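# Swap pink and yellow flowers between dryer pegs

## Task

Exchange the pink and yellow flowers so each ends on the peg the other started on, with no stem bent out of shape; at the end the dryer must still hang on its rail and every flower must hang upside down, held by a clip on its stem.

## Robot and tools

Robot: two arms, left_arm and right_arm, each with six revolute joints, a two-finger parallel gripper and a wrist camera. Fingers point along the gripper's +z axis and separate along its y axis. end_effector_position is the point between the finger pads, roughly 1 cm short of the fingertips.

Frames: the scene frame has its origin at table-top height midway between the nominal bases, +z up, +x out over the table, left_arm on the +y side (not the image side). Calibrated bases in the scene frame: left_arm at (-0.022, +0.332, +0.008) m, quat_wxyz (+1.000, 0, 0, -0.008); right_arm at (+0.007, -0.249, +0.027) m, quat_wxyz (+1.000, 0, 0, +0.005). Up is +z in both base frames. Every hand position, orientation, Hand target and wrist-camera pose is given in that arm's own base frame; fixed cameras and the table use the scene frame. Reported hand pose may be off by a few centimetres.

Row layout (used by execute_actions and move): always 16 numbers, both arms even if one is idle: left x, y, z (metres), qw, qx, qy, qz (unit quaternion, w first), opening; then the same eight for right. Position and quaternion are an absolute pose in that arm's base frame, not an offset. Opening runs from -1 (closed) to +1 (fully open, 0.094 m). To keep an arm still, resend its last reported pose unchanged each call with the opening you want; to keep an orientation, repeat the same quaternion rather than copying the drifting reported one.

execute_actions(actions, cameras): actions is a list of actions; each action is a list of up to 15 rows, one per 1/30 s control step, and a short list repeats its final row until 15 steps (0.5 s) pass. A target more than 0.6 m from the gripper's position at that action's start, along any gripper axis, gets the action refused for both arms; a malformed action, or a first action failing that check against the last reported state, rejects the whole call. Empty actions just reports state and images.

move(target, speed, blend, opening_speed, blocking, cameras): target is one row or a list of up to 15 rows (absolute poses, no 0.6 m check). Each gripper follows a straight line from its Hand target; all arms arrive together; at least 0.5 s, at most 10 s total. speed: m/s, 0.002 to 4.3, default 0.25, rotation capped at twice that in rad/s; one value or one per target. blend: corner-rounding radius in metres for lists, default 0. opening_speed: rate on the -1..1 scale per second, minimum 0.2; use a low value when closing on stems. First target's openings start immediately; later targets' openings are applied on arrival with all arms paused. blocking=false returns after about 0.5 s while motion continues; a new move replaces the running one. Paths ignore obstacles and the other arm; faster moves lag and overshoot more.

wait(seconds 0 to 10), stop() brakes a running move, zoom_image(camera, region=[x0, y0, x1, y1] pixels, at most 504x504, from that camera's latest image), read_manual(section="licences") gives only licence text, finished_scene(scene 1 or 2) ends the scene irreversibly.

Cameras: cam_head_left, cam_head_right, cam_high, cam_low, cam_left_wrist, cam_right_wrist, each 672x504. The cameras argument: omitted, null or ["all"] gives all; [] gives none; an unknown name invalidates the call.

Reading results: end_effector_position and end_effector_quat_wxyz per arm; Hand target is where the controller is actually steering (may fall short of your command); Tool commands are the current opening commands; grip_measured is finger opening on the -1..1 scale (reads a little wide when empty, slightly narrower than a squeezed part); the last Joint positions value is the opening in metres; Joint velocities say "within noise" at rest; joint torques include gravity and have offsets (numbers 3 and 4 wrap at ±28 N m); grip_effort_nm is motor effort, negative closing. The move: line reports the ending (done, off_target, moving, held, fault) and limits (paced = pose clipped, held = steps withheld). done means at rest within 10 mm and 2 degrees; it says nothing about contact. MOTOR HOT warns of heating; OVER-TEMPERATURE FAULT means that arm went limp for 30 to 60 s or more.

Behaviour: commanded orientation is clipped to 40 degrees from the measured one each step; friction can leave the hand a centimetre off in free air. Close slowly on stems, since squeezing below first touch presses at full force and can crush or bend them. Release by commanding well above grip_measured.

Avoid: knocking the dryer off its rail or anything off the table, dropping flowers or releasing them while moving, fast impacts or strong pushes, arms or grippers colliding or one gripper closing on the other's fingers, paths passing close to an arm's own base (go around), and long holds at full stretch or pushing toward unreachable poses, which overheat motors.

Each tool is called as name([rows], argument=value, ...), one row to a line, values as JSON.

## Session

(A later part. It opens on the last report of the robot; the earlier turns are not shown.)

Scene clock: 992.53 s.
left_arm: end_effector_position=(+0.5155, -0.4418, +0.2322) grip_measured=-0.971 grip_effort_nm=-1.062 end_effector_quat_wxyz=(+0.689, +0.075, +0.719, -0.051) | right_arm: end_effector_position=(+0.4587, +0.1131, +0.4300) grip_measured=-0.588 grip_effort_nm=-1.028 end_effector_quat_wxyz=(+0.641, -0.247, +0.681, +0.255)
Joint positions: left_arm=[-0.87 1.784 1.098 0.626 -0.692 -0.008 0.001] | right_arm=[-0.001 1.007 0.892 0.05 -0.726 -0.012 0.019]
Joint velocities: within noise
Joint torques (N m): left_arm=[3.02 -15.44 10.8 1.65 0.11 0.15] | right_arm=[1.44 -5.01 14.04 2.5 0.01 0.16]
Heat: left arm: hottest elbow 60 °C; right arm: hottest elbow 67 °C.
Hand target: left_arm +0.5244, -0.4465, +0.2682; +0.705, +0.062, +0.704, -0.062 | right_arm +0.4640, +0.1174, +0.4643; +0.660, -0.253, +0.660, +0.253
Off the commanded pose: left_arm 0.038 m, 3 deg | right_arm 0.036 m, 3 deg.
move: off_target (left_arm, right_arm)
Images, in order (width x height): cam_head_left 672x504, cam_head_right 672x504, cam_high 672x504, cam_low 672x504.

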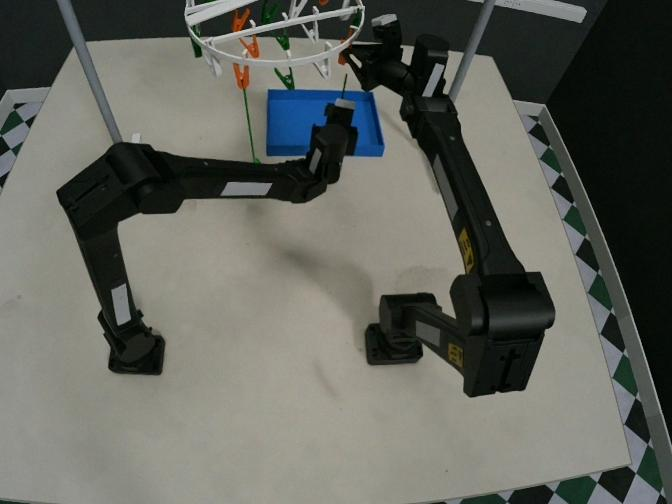

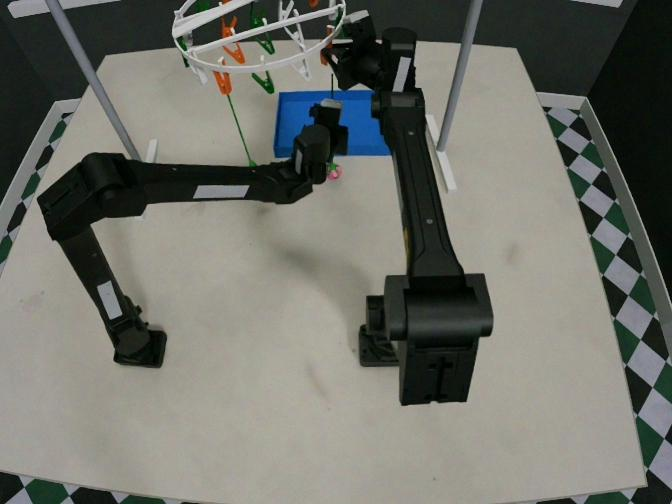

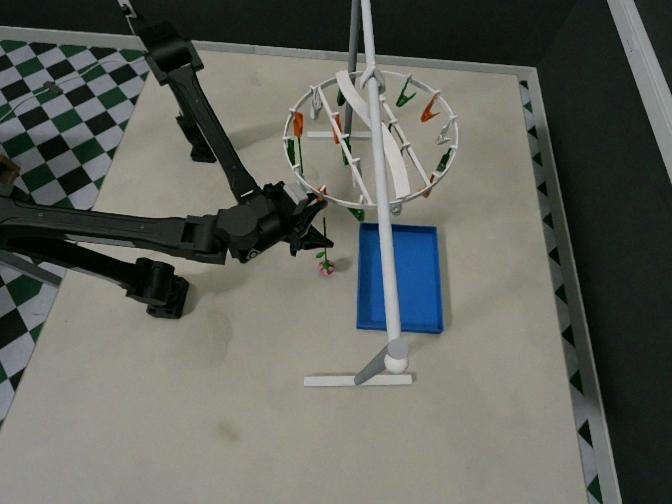

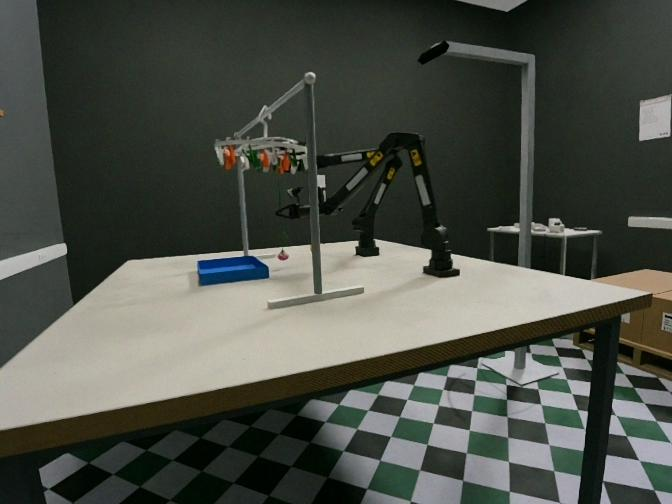

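move(target=[0.518,-0.440,0.283,0.7044,0.0616,0.7044,-0.0616,-1.0,0.4665,0.118,0.465,0.6601,-0.2534,0.6601,0.2534,-0.75], speed=0.08, cameras=["cam_high","cam_low","cam_head_left","cam_head_right"])

zoom_image(camera="cam_high", region=[290, 170, 360, 260])

zoom_image(camera="cam_low", region=[250, 130, 310, 200])

zoom_image(camera="cam_head_left", region=[310, 30, 380, 120])

zoom_image(camera="cam_head_right", region=[290, 30, 360, 120])

Scene clock: 999.83 s.
left_arm: end_effector_position=(+0.5119, -0.4376, +0.2558) grip_measured=-0.971 grip_effort_nm=-1.062 end_effector_quat_wxyz=(+0.693, +0.070, +0.715, -0.055) | right_arm: end_effector_position=(+0.4587, +0.1131, +0.4300) grip_measured=-0.588 grip_effort_nm=-1.033 end_effector_quat_wxyz=(+0.641, -0.247, +0.681, +0.255)
Joint positions: left_arm=[-0.87 1.738 1.098 0.597 -0.692 -0.008 0.001] | right_arm=[-0.001 1.007 0.892 0.05 -0.726 -0.012 0.019]
Joint velocities: within noise
Joint torques (N m): left_arm=[2.9 -14.97 9.88 1.61 0.06 0.15] | right_arm=[1.26 -4.89 14.04 2.52 0.01 0.14]
Heat: left arm: hottest elbow 60 °C; right arm: hottest elbow 68 °C.
Hand target: left_arm +0.5172, -0.4393, +0.2829; +0.704, +0.062, +0.704, -0.062 | right_arm +0.4640, +0.1174, +0.4643; +0.660, -0.253, +0.660, +0.253
Off the commanded pose: left_arm 0.028 m, 2 deg | right_arm 0.036 m, 3 deg.
move: off_target (left_arm, right_arm)
Images, in order (width x height): cam_head_left 672x504, cam_head_right 672x504, cam_high 672x504, cam_low 672x504.

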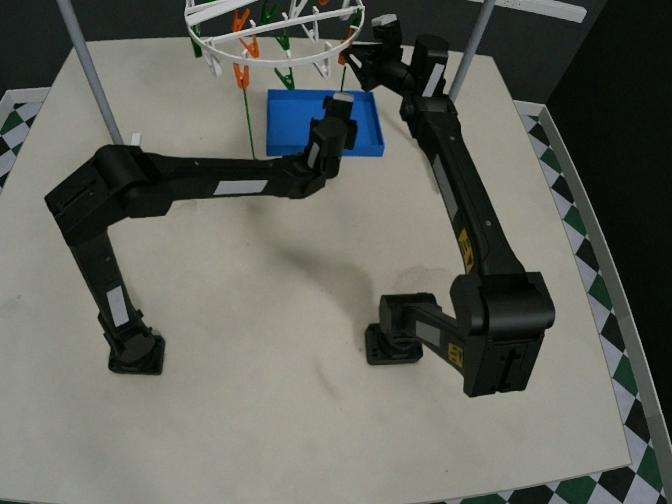

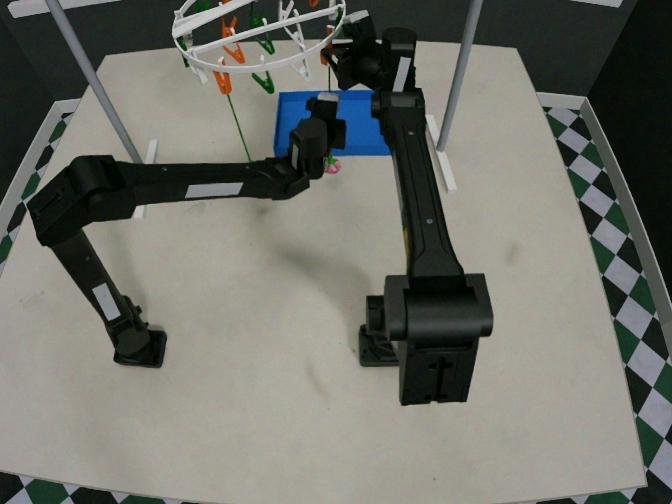

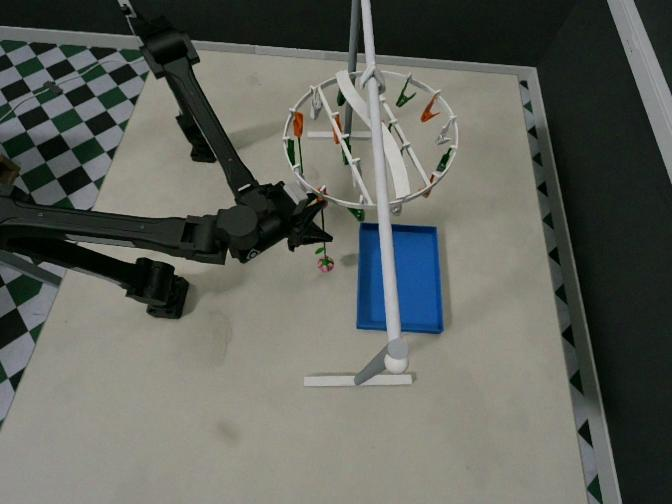

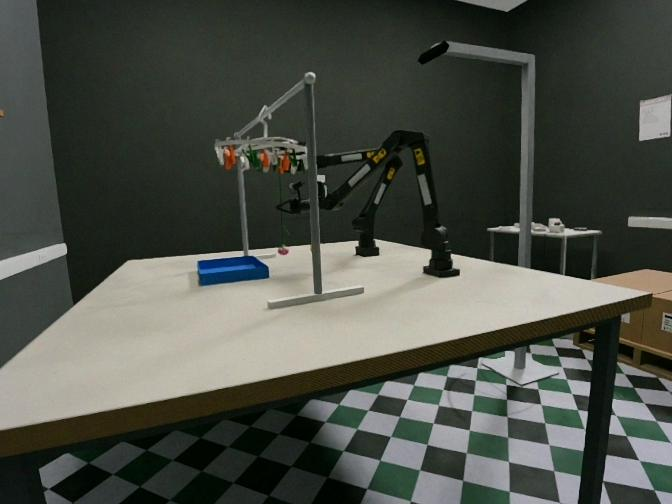

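Scaled by 5.600 from the camera's 672x504 image, which has a finer 960x720 frame.

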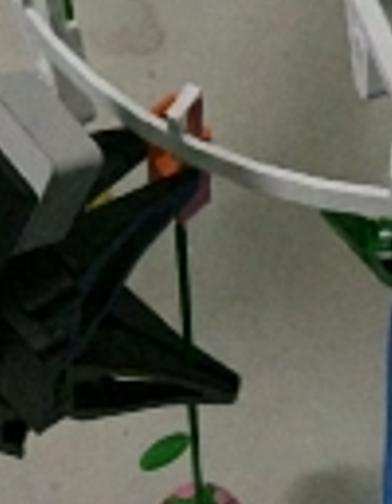

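Scaled by 7.200 from the camera's 672x504 image, which has a finer 960x720 frame.

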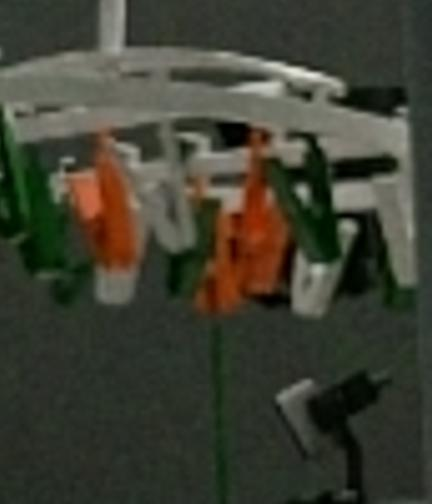

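Scaled by 5.600 from the camera's 672x504 image, which has a finer 960x720 frame.

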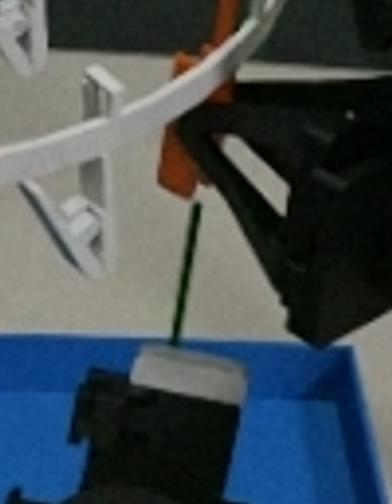

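Scaled by 5.600 from the camera's 672x504 image, which has a finer 960x720 frame.

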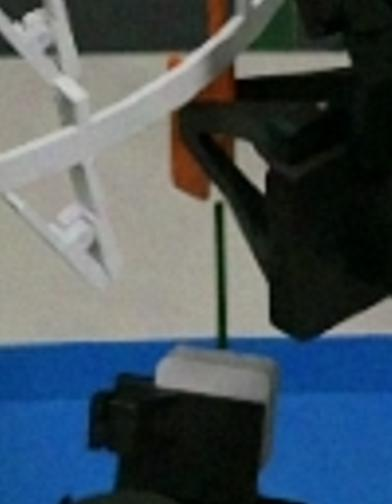

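move(target=[0.518,-0.440,0.306,0.7044,0.0616,0.7044,-0.0616,-1.0,0.4665,0.118,0.465,0.6601,-0.2534,0.6601,0.2534,-0.75], speed=0.06, cameras=["cam_high","cam_low","cam_head_left","cam_head_right"])

zoom_image(camera="cam_high", region=[290, 170, 360, 260])

zoom_image(camera="cam_low", region=[250, 130, 310, 200])

zoom_image(camera="cam_head_left", region=[310, 30, 380, 120])

zoom_image(camera="cam_head_right", region=[290, 30, 360, 120])

Scene clock: 1007.27 s.
left_arm: end_effector_position=(+0.5090, -0.4341, +0.2671) grip_measured=-0.971 grip_effort_nm=-1.062 end_effector_quat_wxyz=(+0.688, +0.076, +0.720, -0.050) | right_arm: end_effector_position=(+0.4587, +0.1131, +0.4300) grip_measured=-0.588 grip_effort_nm=-1.023 end_effector_quat_wxyz=(+0.641, -0.247, +0.681, +0.255)
Joint positions: left_arm=[-0.87 1.704 1.101 0.54 -0.692 -0.008 0.001] | right_arm=[-0.001 1.007 0.892 0.05 -0.726 -0.012 0.019]
Joint velocities: within noise
Joint torques (N m): left_arm=[2.84 -14.86 11.45 1.61 0.05 0.15] | right_arm=[1.44 -4.89 14.04 2.54 0 0.16]
Heat: left arm: hottest elbow 60 °C; right arm: hottest elbow 68 °C.
Hand target: left_arm +0.5163, -0.4384, +0.3060; +0.705, +0.062, +0.704, -0.062 | right_arm +0.4640, +0.1174, +0.4643; +0.660, -0.253, +0.660, +0.253
Off the commanded pose: left_arm 0.040 m, 3 deg | right_arm 0.036 m, 3 deg.
move: off_target (left_arm, right_arm)
Images, in order (width x height): cam_head_left 672x504, cam_head_right 672x504, cam_high 672x504, cam_low 672x504.

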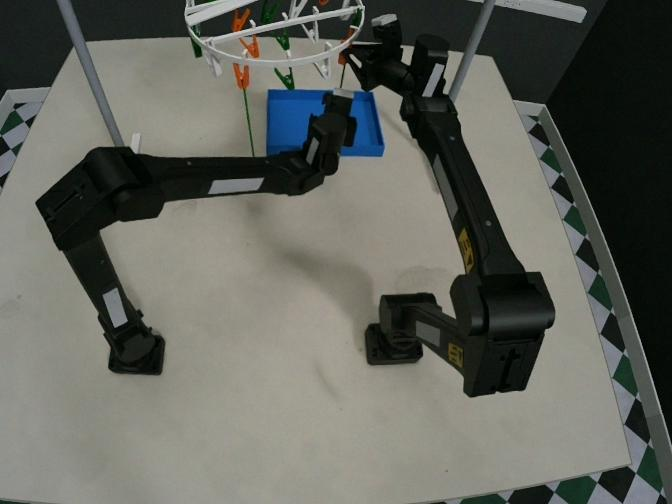

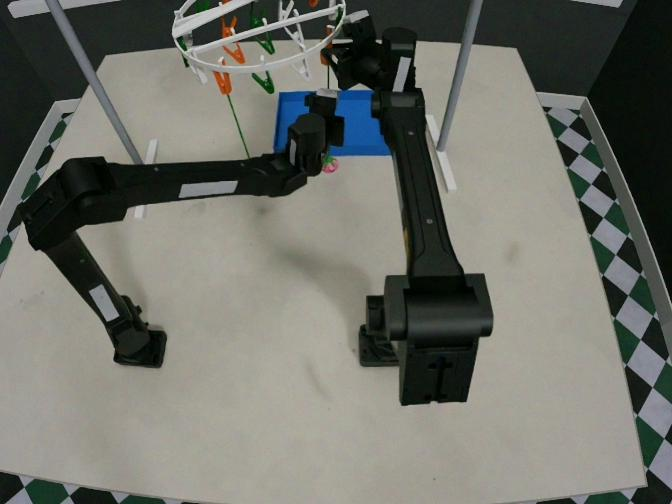

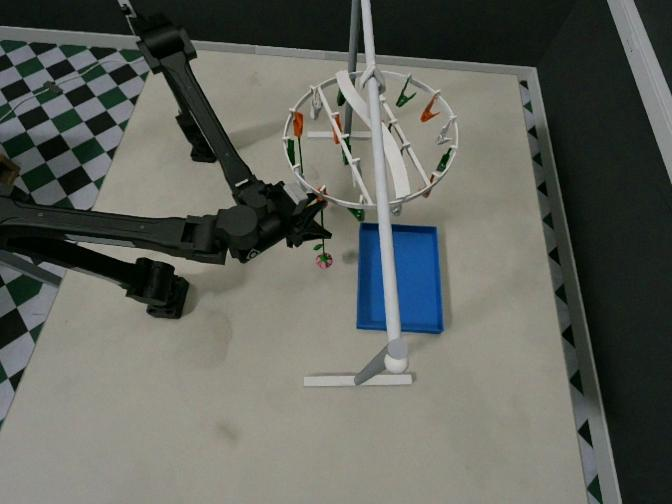

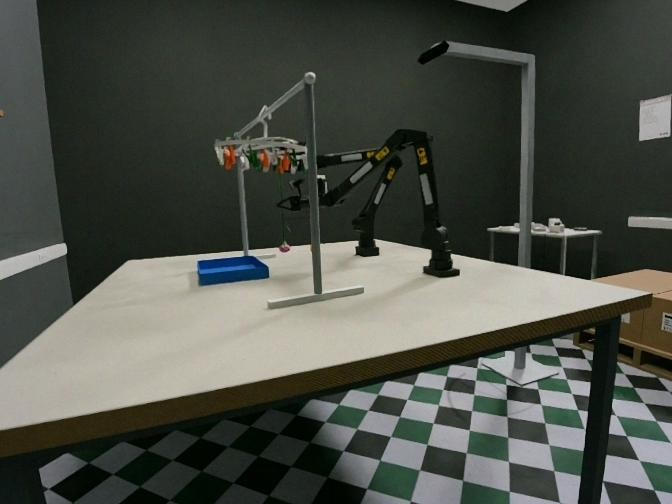

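Scaled by 5.600 from the camera's 672x504 image, which has a finer 960x720 frame.

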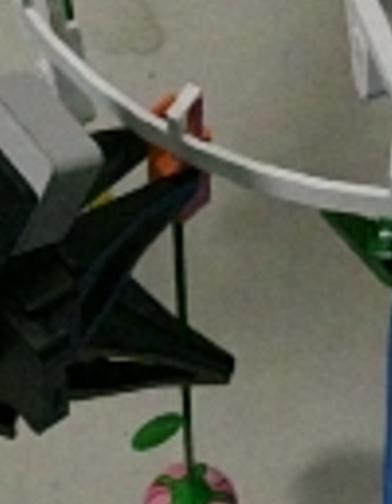

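Scaled by 7.200 from the camera's 672x504 image, which has a finer 960x720 frame.

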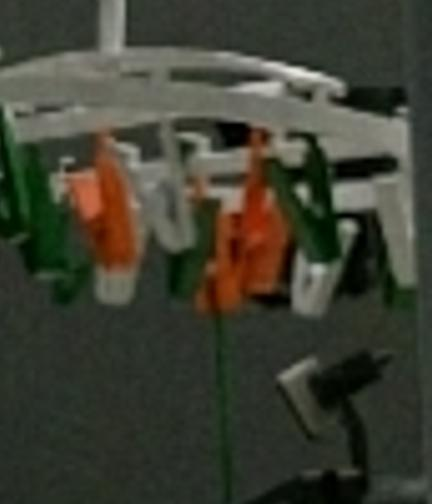

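Scaled by 5.600 from the camera's 672x504 image, which has a finer 960x720 frame.

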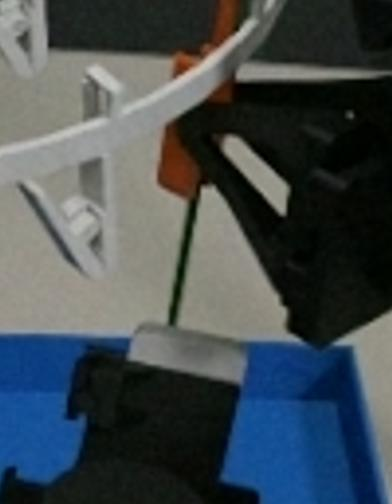

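Scaled by 5.600 from the camera's 672x504 image, which has a finer 960x720 frame.

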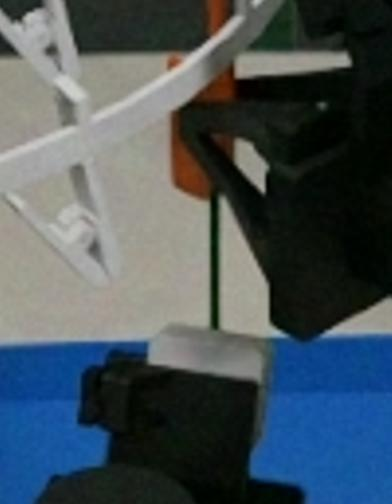

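move(target=[0.521,-0.443,0.319,0.7044,0.0616,0.7044,-0.0616,-1.0,0.4665,0.118,0.465,0.6601,-0.2534,0.6601,0.2534,-0.75], speed=0.06, cameras=["cam_high","cam_low","cam_head_left","cam_head_right","cam_left_wrist"])

zoom_image(camera="cam_high", region=[290, 170, 360, 260])

zoom_image(camera="cam_head_left", region=[310, 30, 380, 120])

zoom_image(camera="cam_head_right", region=[290, 30, 360, 120])

Scene clock: 1011.03 s.
left_arm: end_effector_position=(+0.5118, -0.4375, +0.2775) grip_measured=-0.971 grip_effort_nm=-1.062 end_effector_quat_wxyz=(+0.687, +0.076, +0.721, -0.049) | right_arm: end_effector_position=(+0.4588, +0.1130, +0.4300) grip_measured=-0.588 grip_effort_nm=-1.038 end_effector_quat_wxyz=(+0.641, -0.246, +0.681, +0.254)
Joint positions: left_arm=[-0.87 1.697 1.127 0.504 -0.692 -0.008 0.001] | right_arm=[-0.001 1.007 0.892 0.05 -0.725 -0.012 0.019]
Joint velocities: within noise
Joint torques (N m): left_arm=[2.9 -15.03 11.75 1.65 0.06 0.13] | right_arm=[1.26 -4.89 13.98 2.52 -0.02 0.17]
Heat: left arm: hottest elbow 62 °C; right arm: hottest elbow 69 °C.
Hand target: left_arm +0.5191, -0.4412, +0.3188; +0.705, +0.062, +0.704, -0.062 | right_arm +0.4640, +0.1174, +0.4643; +0.660, -0.253, +0.660, +0.253
Off the commanded pose: left_arm 0.043 m, 4 deg | right_arm 0.036 m, 3 deg.
move: off_target (left_arm, right_arm)
camera_calibration:
cam_left_wrist: T_world_to_cam=[[-0.172943, -0.983755, -0.0481427, -0.328611], [-0.452071, 0.12271, -0.883501, 0.568951], [0.875056, -0.131031, -0.465949, -0.285423], [0, 0, 0, 1]] pos_world=[0.450136, -0.430488, 0.353856]
Images, in order (width x height): cam_head_left 672x504, cam_head_right 672x504, cam_high 672x504, cam_low 672x504, cam_left_wrist 672x504.

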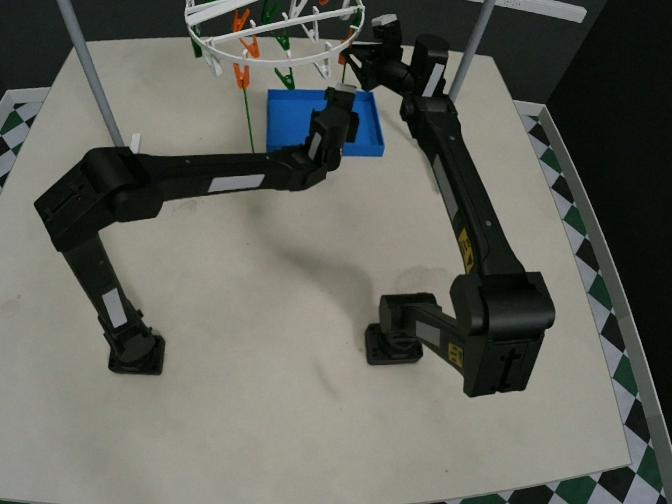

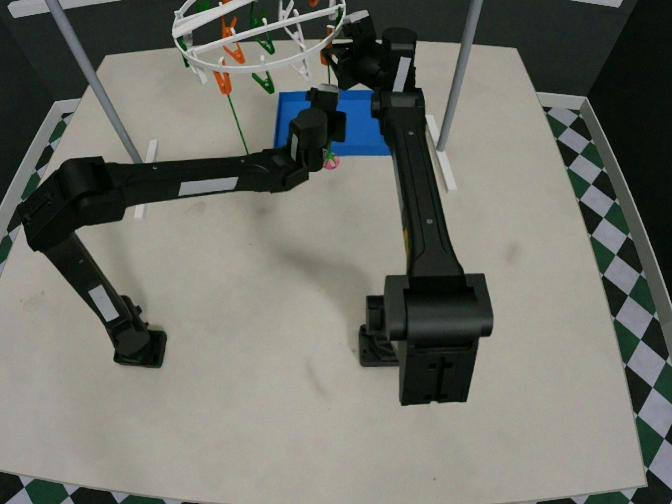

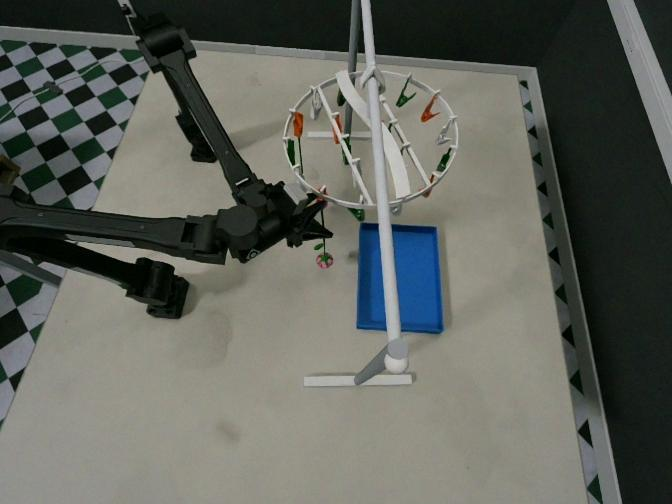

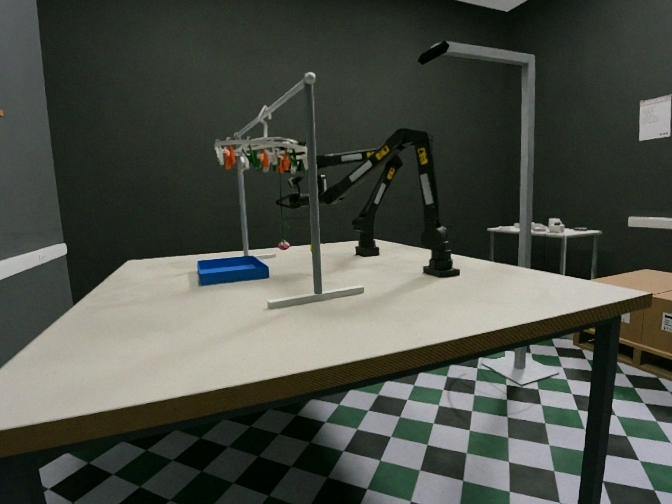

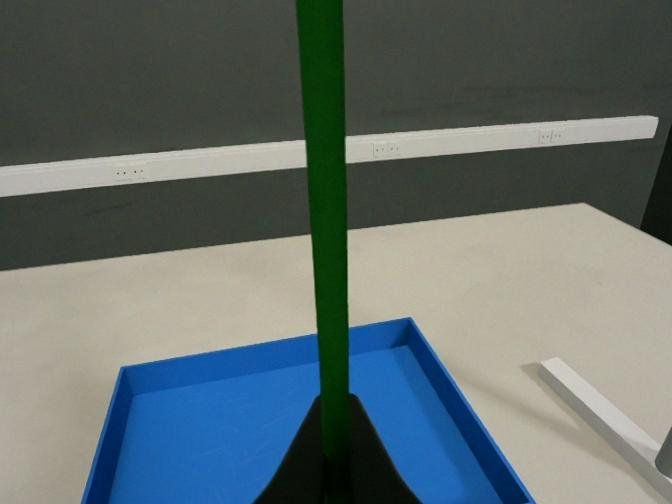

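Scaled by 5.600 from the camera's 672x504 image, which has a finer 960x720 frame.

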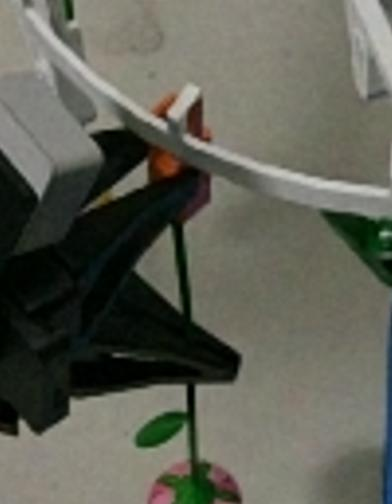

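Scaled by 5.600 from the camera's 672x504 image, which has a finer 960x720 frame.

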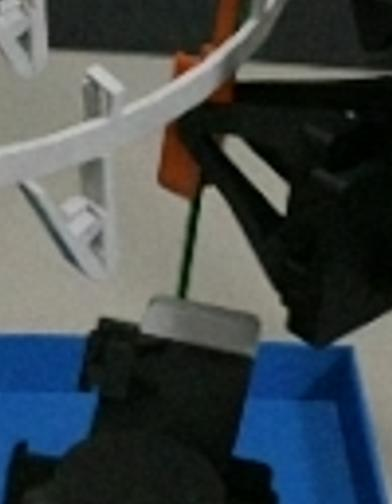

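Scaled by 5.600 from the camera's 672x504 image, which has a finer 960x720 frame.

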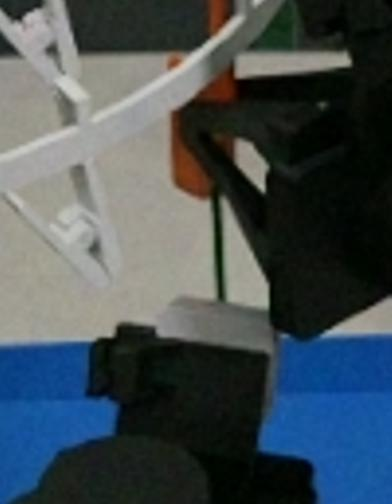

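move(target=[0.521,-0.441,0.319,0.7044,0.0616,0.7044,-0.0616,-1.0,0.4665,0.118,0.465,0.6601,-0.2534,0.6601,0.2534,0.3], speed=0.06, opening_speed=0.6, cameras=["cam_right_wrist","cam_left_wrist"])

Scene clock: 1015.67 s.
left_arm: end_effector_position=(+0.5117, -0.4376, +0.2786) grip_measured=-0.971 grip_effort_nm=-1.067 end_effector_quat_wxyz=(+0.687, +0.076, +0.720, -0.050) | right_arm: end_effector_position=(+0.4589, +0.1130, +0.4298) grip_measured=+0.298 grip_effort_nm=0.071 end_effector_quat_wxyz=(+0.641, -0.246, +0.681, +0.255)
Joint positions: left_arm=[-0.87 1.696 1.127 0.504 -0.691 -0.008 0.001] | right_arm=[-0.001 1.007 0.892 0.05 -0.725 -0.012 0.061]
Joint velocities: within noise
Joint torques (N m): left_arm=[3.08 -15.09 11.48 1.65 0.11 0.15] | right_arm=[1.2 -5.19 14 2.5 -0.03 0.15]
Heat: left arm: hottest elbow 63 °C; right arm: hottest elbow 69 °C.
Hand target: left_arm +0.5192, -0.4394, +0.3188; +0.705, +0.062, +0.704, -0.062 | right_arm +0.4640, +0.1175, +0.4642; +0.660, -0.253, +0.660, +0.254
Off the commanded pose: left_arm 0.042 m, 3 deg | right_arm 0.036 m, 3 deg.
move: off_target (left_arm, right_arm)
camera_calibration:
cam_left_wrist: T_world_to_cam=[[-0.174042, -0.983612, -0.047074, -0.32832], [-0.451084, 0.122127, -0.884086, 0.569242], [0.875347, -0.132634, -0.464947, -0.285945], [0, 0, 0, 1]] pos_world=[0.449936, -0.430386, 0.354855]
cam_right_wrist: T_world_to_cam=[[0.6665, -0.745172, -0.0222692, -0.213144], [-0.355422, -0.291357, -0.888136, 0.618967], [0.655326, 0.599858, -0.45904, -0.0843191], [0, 0, 0, 1]] pos_world=[0.417311, 0.0720912, 0.506275]
Images, in order (width x height): cam_left_wrist 672x504, cam_right_wrist 672x504.

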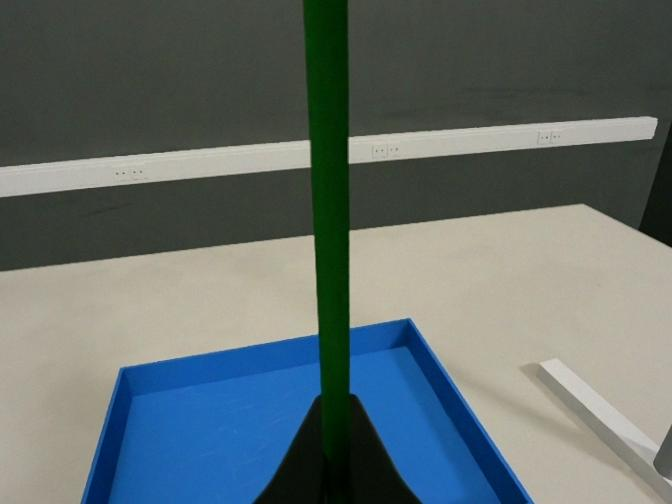

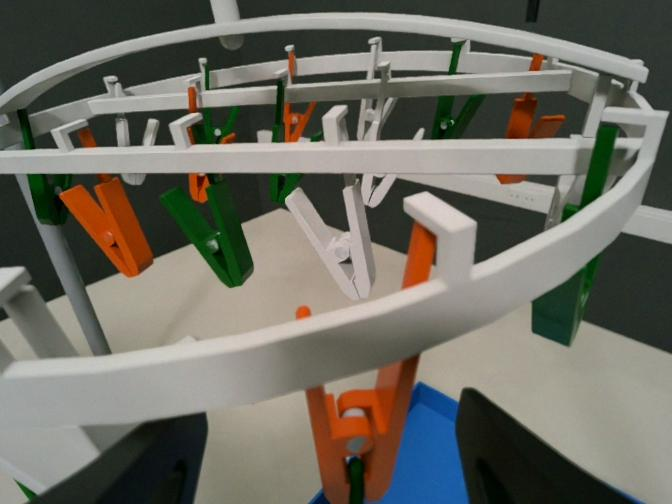

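move(target=[0.521,-0.441,0.319,0.7044,0.0616,0.7044,-0.0616,-1.0,0.385,0.045,0.463,0.6601,-0.2534,0.6601,0.2534,0.3], speed=0.12, cameras=["cam_right_wrist","cam_high"])

zoom_image(camera="cam_right_wrist", region=[270, 150, 430, 400])

Scene clock: 1019.07 s.
left_arm: end_effector_position=(+0.5112, -0.4370, +0.2818) grip_measured=-0.971 grip_effort_nm=-1.067 end_effector_quat_wxyz=(+0.689, +0.075, +0.719, -0.051) | right_arm: end_effector_position=(+0.3862, +0.0484, +0.4712) grip_measured=+0.299 grip_effort_nm=0.071 end_effector_quat_wxyz=(+0.666, -0.264, +0.652, +0.248)
Joint positions: left_arm=[-0.87 1.691 1.127 0.504 -0.691 -0.008 0.001] | right_arm=[-0.253 0.817 0.856 -0.02 -0.994 -0.012 0.061]
Joint velocities: within noise
Joint torques (N m): left_arm=[3.08 -14.68 11.55 1.63 0.11 0.15] | right_arm=[-0.26 -2.96 8.2 1.42 -0.06 0.14]
Heat: left arm: hottest elbow 63 °C; right arm: hottest elbow 68 °C.
Hand target: left_arm +0.5193, -0.4394, +0.3189; +0.705, +0.062, +0.704, -0.062 | right_arm +0.3851, +0.0451, +0.4632; +0.660, -0.253, +0.660, +0.253
Off the commanded pose: left_arm 0.039 m, 3 deg | right_arm 0.009 m, 2 deg.
move: off_target (left_arm)
camera_calibration:
cam_right_wrist: T_world_to_cam=[[0.678406, -0.733736, 0.0373751, -0.245251], [-0.275022, -0.300798, -0.913172, 0.59231], [0.68127, 0.609223, -0.405856, -0.0144405], [0, 0, 0, 1]] pos_world=[0.339116, 0.00701365, 0.544186]
Images, in order (width x height): cam_high 672x504, cam_right_wrist 672x504.

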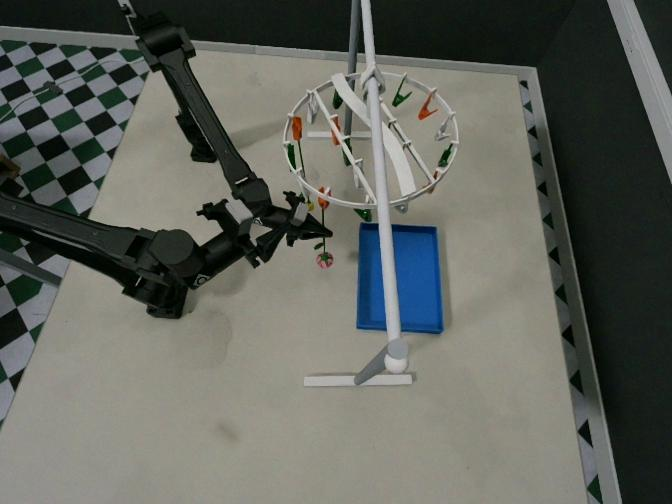

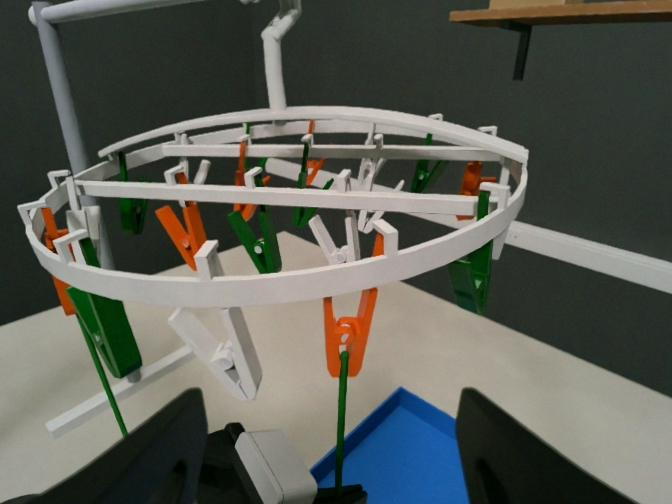

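Scaled by 2.016 from the camera's 672x504 image, which has a finer 960x720 frame.

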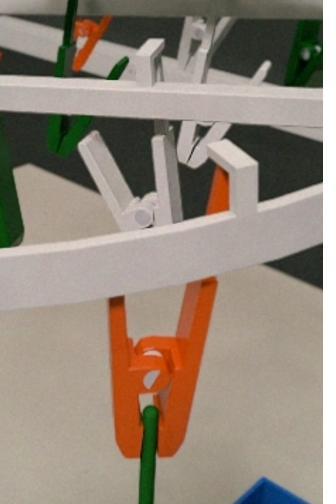

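move(target=[0.521,-0.441,0.319,0.7044,0.0616,0.7044,-0.0616,-0.6,0.385,0.045,0.463,0.6601,-0.2534,0.6601,0.2534,0.3], speed=0.06, opening_speed=0.4, cameras=["cam_right_wrist","cam_left_wrist"])

Scene clock: 1022.00 s.
left_arm: end_effector_position=(+0.5112, -0.4371, +0.2818) grip_measured=-0.602 grip_effort_nm=0.046 end_effector_quat_wxyz=(+0.689, +0.075, +0.719, -0.051) | right_arm: end_effector_position=(+0.3862, +0.0483, +0.4711) grip_measured=+0.299 grip_effort_nm=0.076 end_effector_quat_wxyz=(+0.666, -0.264, +0.652, +0.248)
Joint positions: left_arm=[-0.87 1.691 1.127 0.504 -0.691 -0.008 0.019] | right_arm=[-0.254 0.817 0.856 -0.021 -0.995 -0.012 0.061]
Joint velocities: within noise
Joint torques (N m): left_arm=[3.08 -14.68 11.54 1.63 0.11 0.15] | right_arm=[-0.32 -2.9 8.28 1.46 -0.07 0.14]
Heat: left arm: hottest elbow 64 °C; right arm: hottest elbow 67 °C.
Hand target: left_arm +0.5193, -0.4395, +0.3189; +0.705, +0.062, +0.704, -0.062 | right_arm +0.3851, +0.0451, +0.4632; +0.660, -0.253, +0.660, +0.253
Off the commanded pose: left_arm 0.039 m, 3 deg | right_arm 0.009 m, 2 deg.
move: off_target (left_arm)
camera_calibration:
cam_left_wrist: T_world_to_cam=[[-0.174304, -0.983714, -0.0438746, -0.328584], [-0.448241, 0.118939, -0.885965, 0.569503], [0.876754, -0.134761, -0.461673, -0.28655], [0, 0, 0, 1]] pos_world=[0.449235, -0.429584, 0.35785]
cam_right_wrist: T_world_to_cam=[[0.678435, -0.733744, 0.0366957, -0.244961], [-0.275718, -0.300596, -0.913029, 0.592344], [0.68096, 0.609313, -0.406241, -0.0141069], [0, 0, 0, 1]] pos_world=[0.339116, 0.00691363, 0.544085]
Images, in order (width x height): cam_left_wrist 672x504, cam_right_wrist 672x504.

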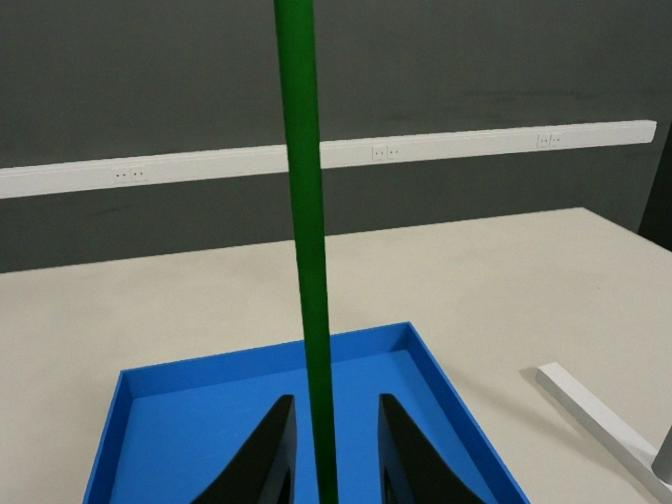

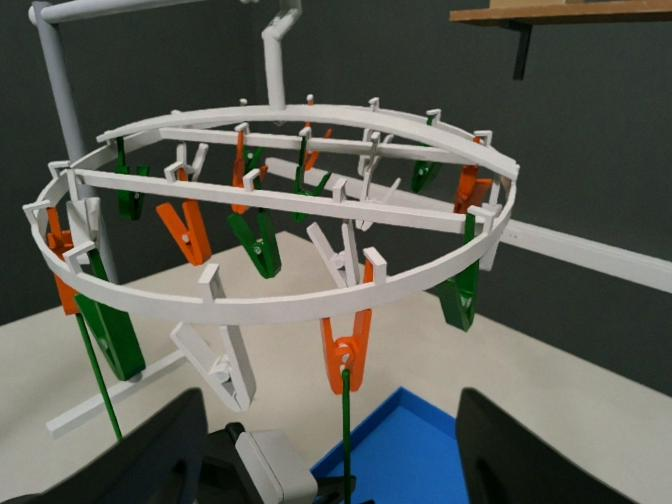

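move([
  [0.43,-0.425,0.31,0.7044,0.0616,0.7044,-0.0616,-0.5,0.33,0.03,0.463,0.6601,-0.2534,0.6601,0.2534,0.3],
  [0.3,-0.35,0.3,0.7044,0.0616,0.7044,-0.0616,-0.5,0.3,0.06,0.463,0.6601,-0.2534,0.6601,0.2534,0.3],
], speed=0.12, cameras=["cam_right_wrist","cam_left_wrist","cam_high","cam_head_left","cam_low"])

wait(seconds=2, cameras=["cam_right_wrist","cam_low"])

Scene clock: 1029.23 s.
left_arm: end_effector_position=(+0.3041, -0.3497, +0.2917) grip_measured=-0.502 grip_effort_nm=0.046 end_effector_quat_wxyz=(+0.700, +0.065, +0.709, -0.054) | right_arm: end_effector_position=(+0.3008, +0.0571, +0.4710) grip_measured=+0.299 grip_effort_nm=0.071 end_effector_quat_wxyz=(+0.667, -0.259, +0.655, +0.243)
Joint positions: left_arm=[-1.172 1.224 0.632 0.565 -1.004 -0.008 0.023] | right_arm=[-0.317 0.549 0.766 -0.199 -1.042 -0.012 0.061]
Joint velocities: within noise
Joint torques (N m): left_arm=[1.9 -7.65 7.66 2.29 -0.06 0.14] | right_arm=[1.38 1.55 8.09 1.31 0.07 0.15]
Heat: left arm: hottest elbow 64 °C; right arm: hottest elbow 64 °C.
Hand target: left_arm +0.3001, -0.3499, +0.2998; +0.704, +0.062, +0.705, -0.062 | right_arm +0.3000, +0.0600, +0.4631; +0.660, -0.254, +0.660, +0.253
Off the commanded pose: left_arm 0.009 m, 1 deg | right_arm 0.008 m, 2 deg.
move: done
camera_calibration:
cam_left_wrist: T_world_to_cam=[[-0.162226, -0.986334, -0.028783, -0.287304], [-0.424134, 0.096037, -0.900493, 0.463916], [0.890951, -0.133876, -0.433917, -0.100664], [0, 0, 0, 1]] pos_world=[0.239841, -0.341407, 0.365804]
cam_right_wrist: T_world_to_cam=[[0.666922, -0.74423, 0.0365629, -0.176419], [-0.281205, -0.296828, -0.912588, 0.572505], [0.690029, 0.598343, -0.407242, 0.0370118], [0, 0, 0, 1]] pos_world=[0.25311, 0.0164932, 0.543984]
Images, in order (width x height): cam_head_left 672x504, cam_high 672x504, cam_low 672x504, cam_left_wrist 672x504, cam_right_wrist 672x504.

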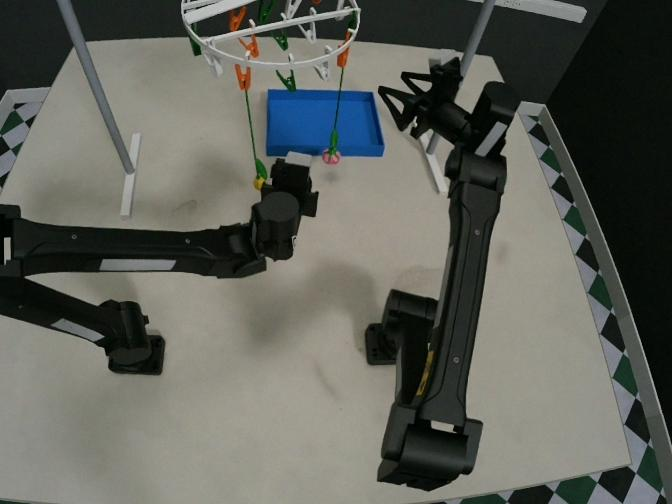

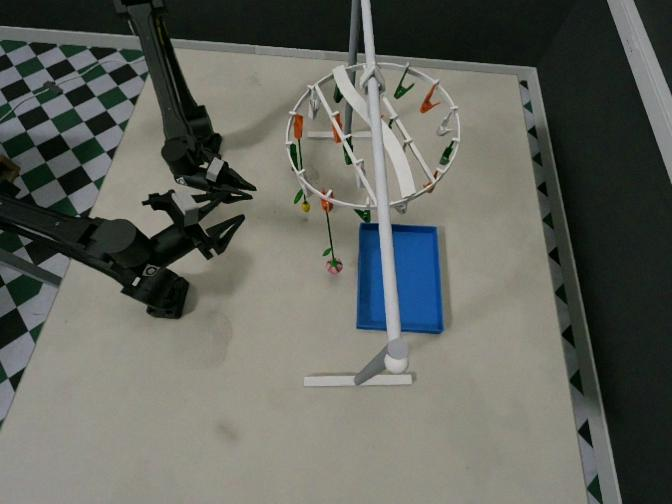

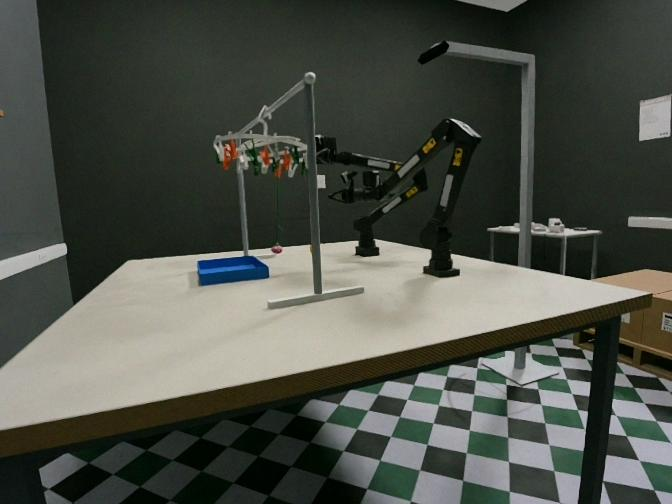

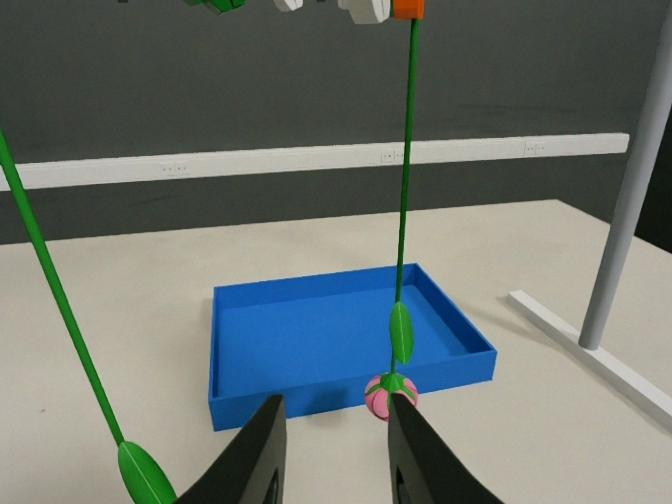

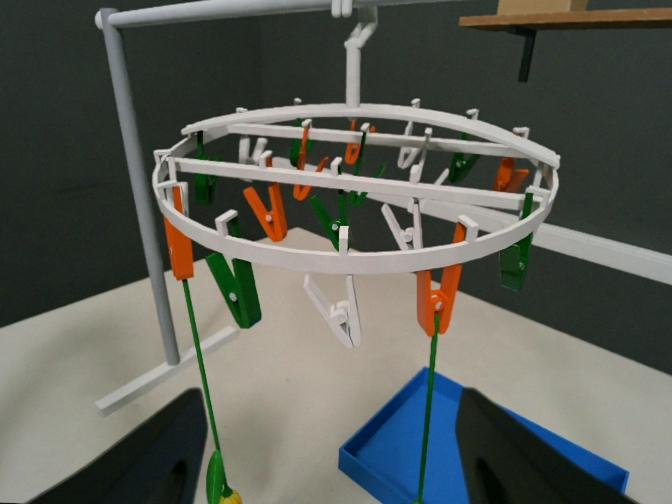

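Scene clock: 1031.23 s.
left_arm: end_effector_position=(+0.3040, -0.3495, +0.2914) grip_measured=-0.502 grip_effort_nm=0.051 end_effector_quat_wxyz=(+0.700, +0.065, +0.709, -0.053) | right_arm: end_effector_position=(+0.3008, +0.0571, +0.4709) grip_measured=+0.299 grip_effort_nm=0.071 end_effector_quat_wxyz=(+0.667, -0.259, +0.655, +0.243)
Joint positions: left_arm=[-1.172 1.224 0.631 0.565 -1.005 -0.008 0.023] | right_arm=[-0.317 0.549 0.766 -0.2 -1.042 -0.012 0.061]
Joint velocities: within noise
Joint torques (N m): left_arm=[1.9 -7.59 7.66 2.32 -0.07 0.14] | right_arm=[1.32 1.49 8.13 1.39 0.08 0.15]
Heat: left arm: hottest elbow 63 °C; right arm: hottest elbow 63 °C.
Hand target: left_arm +0.3001, -0.3499, +0.2998; +0.704, +0.062, +0.705, -0.062 | right_arm +0.3000, +0.0600, +0.4632; +0.660, -0.254, +0.660, +0.253
Tool commands: left_gripper/opening=-0.5 right_gripper/opening=+0.3
Off the commanded pose: left_arm 0.010 m, 1 deg | right_arm 0.008 m, 2 deg.
wait: 2.00 s; at rest by 0.17 s
camera_calibration:
cam_right_wrist: T_world_to_cam=[[0.666908, -0.744264, 0.0361263, -0.176174], [-0.281601, -0.296626, -0.912532, 0.572479], [0.68988, 0.598401, -0.407407, 0.0370974], [0, 0, 0, 1]] pos_world=[0.25311, 0.0164931, 0.543884]
Images, in order (width x height): cam_low 672x504, cam_right_wrist 672x504.

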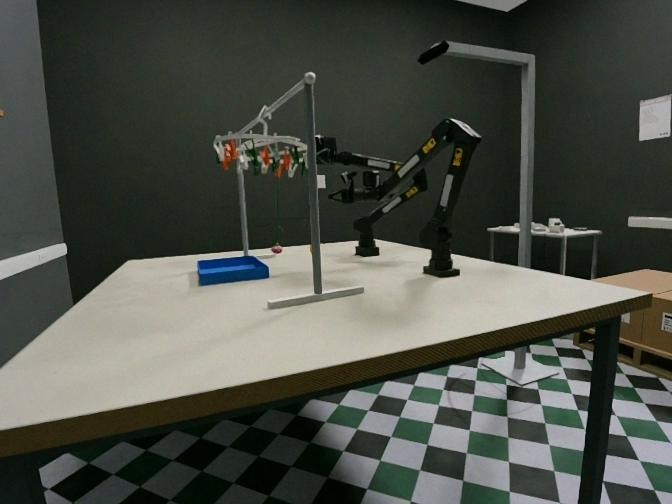

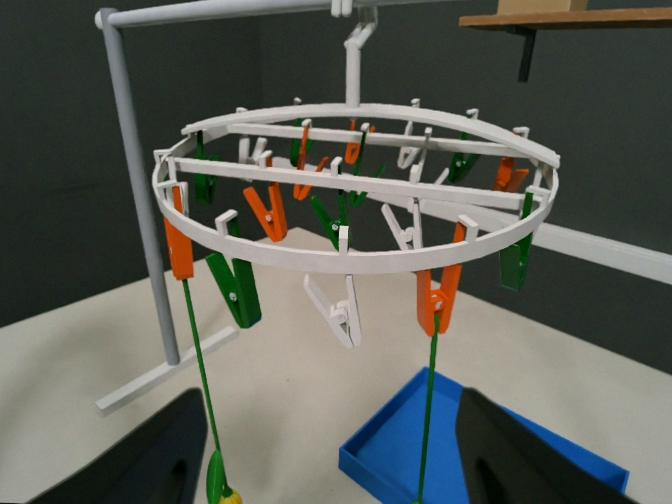

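Both hang. Done.

finished_scene(scene=1)

The scene is finished: the task was done.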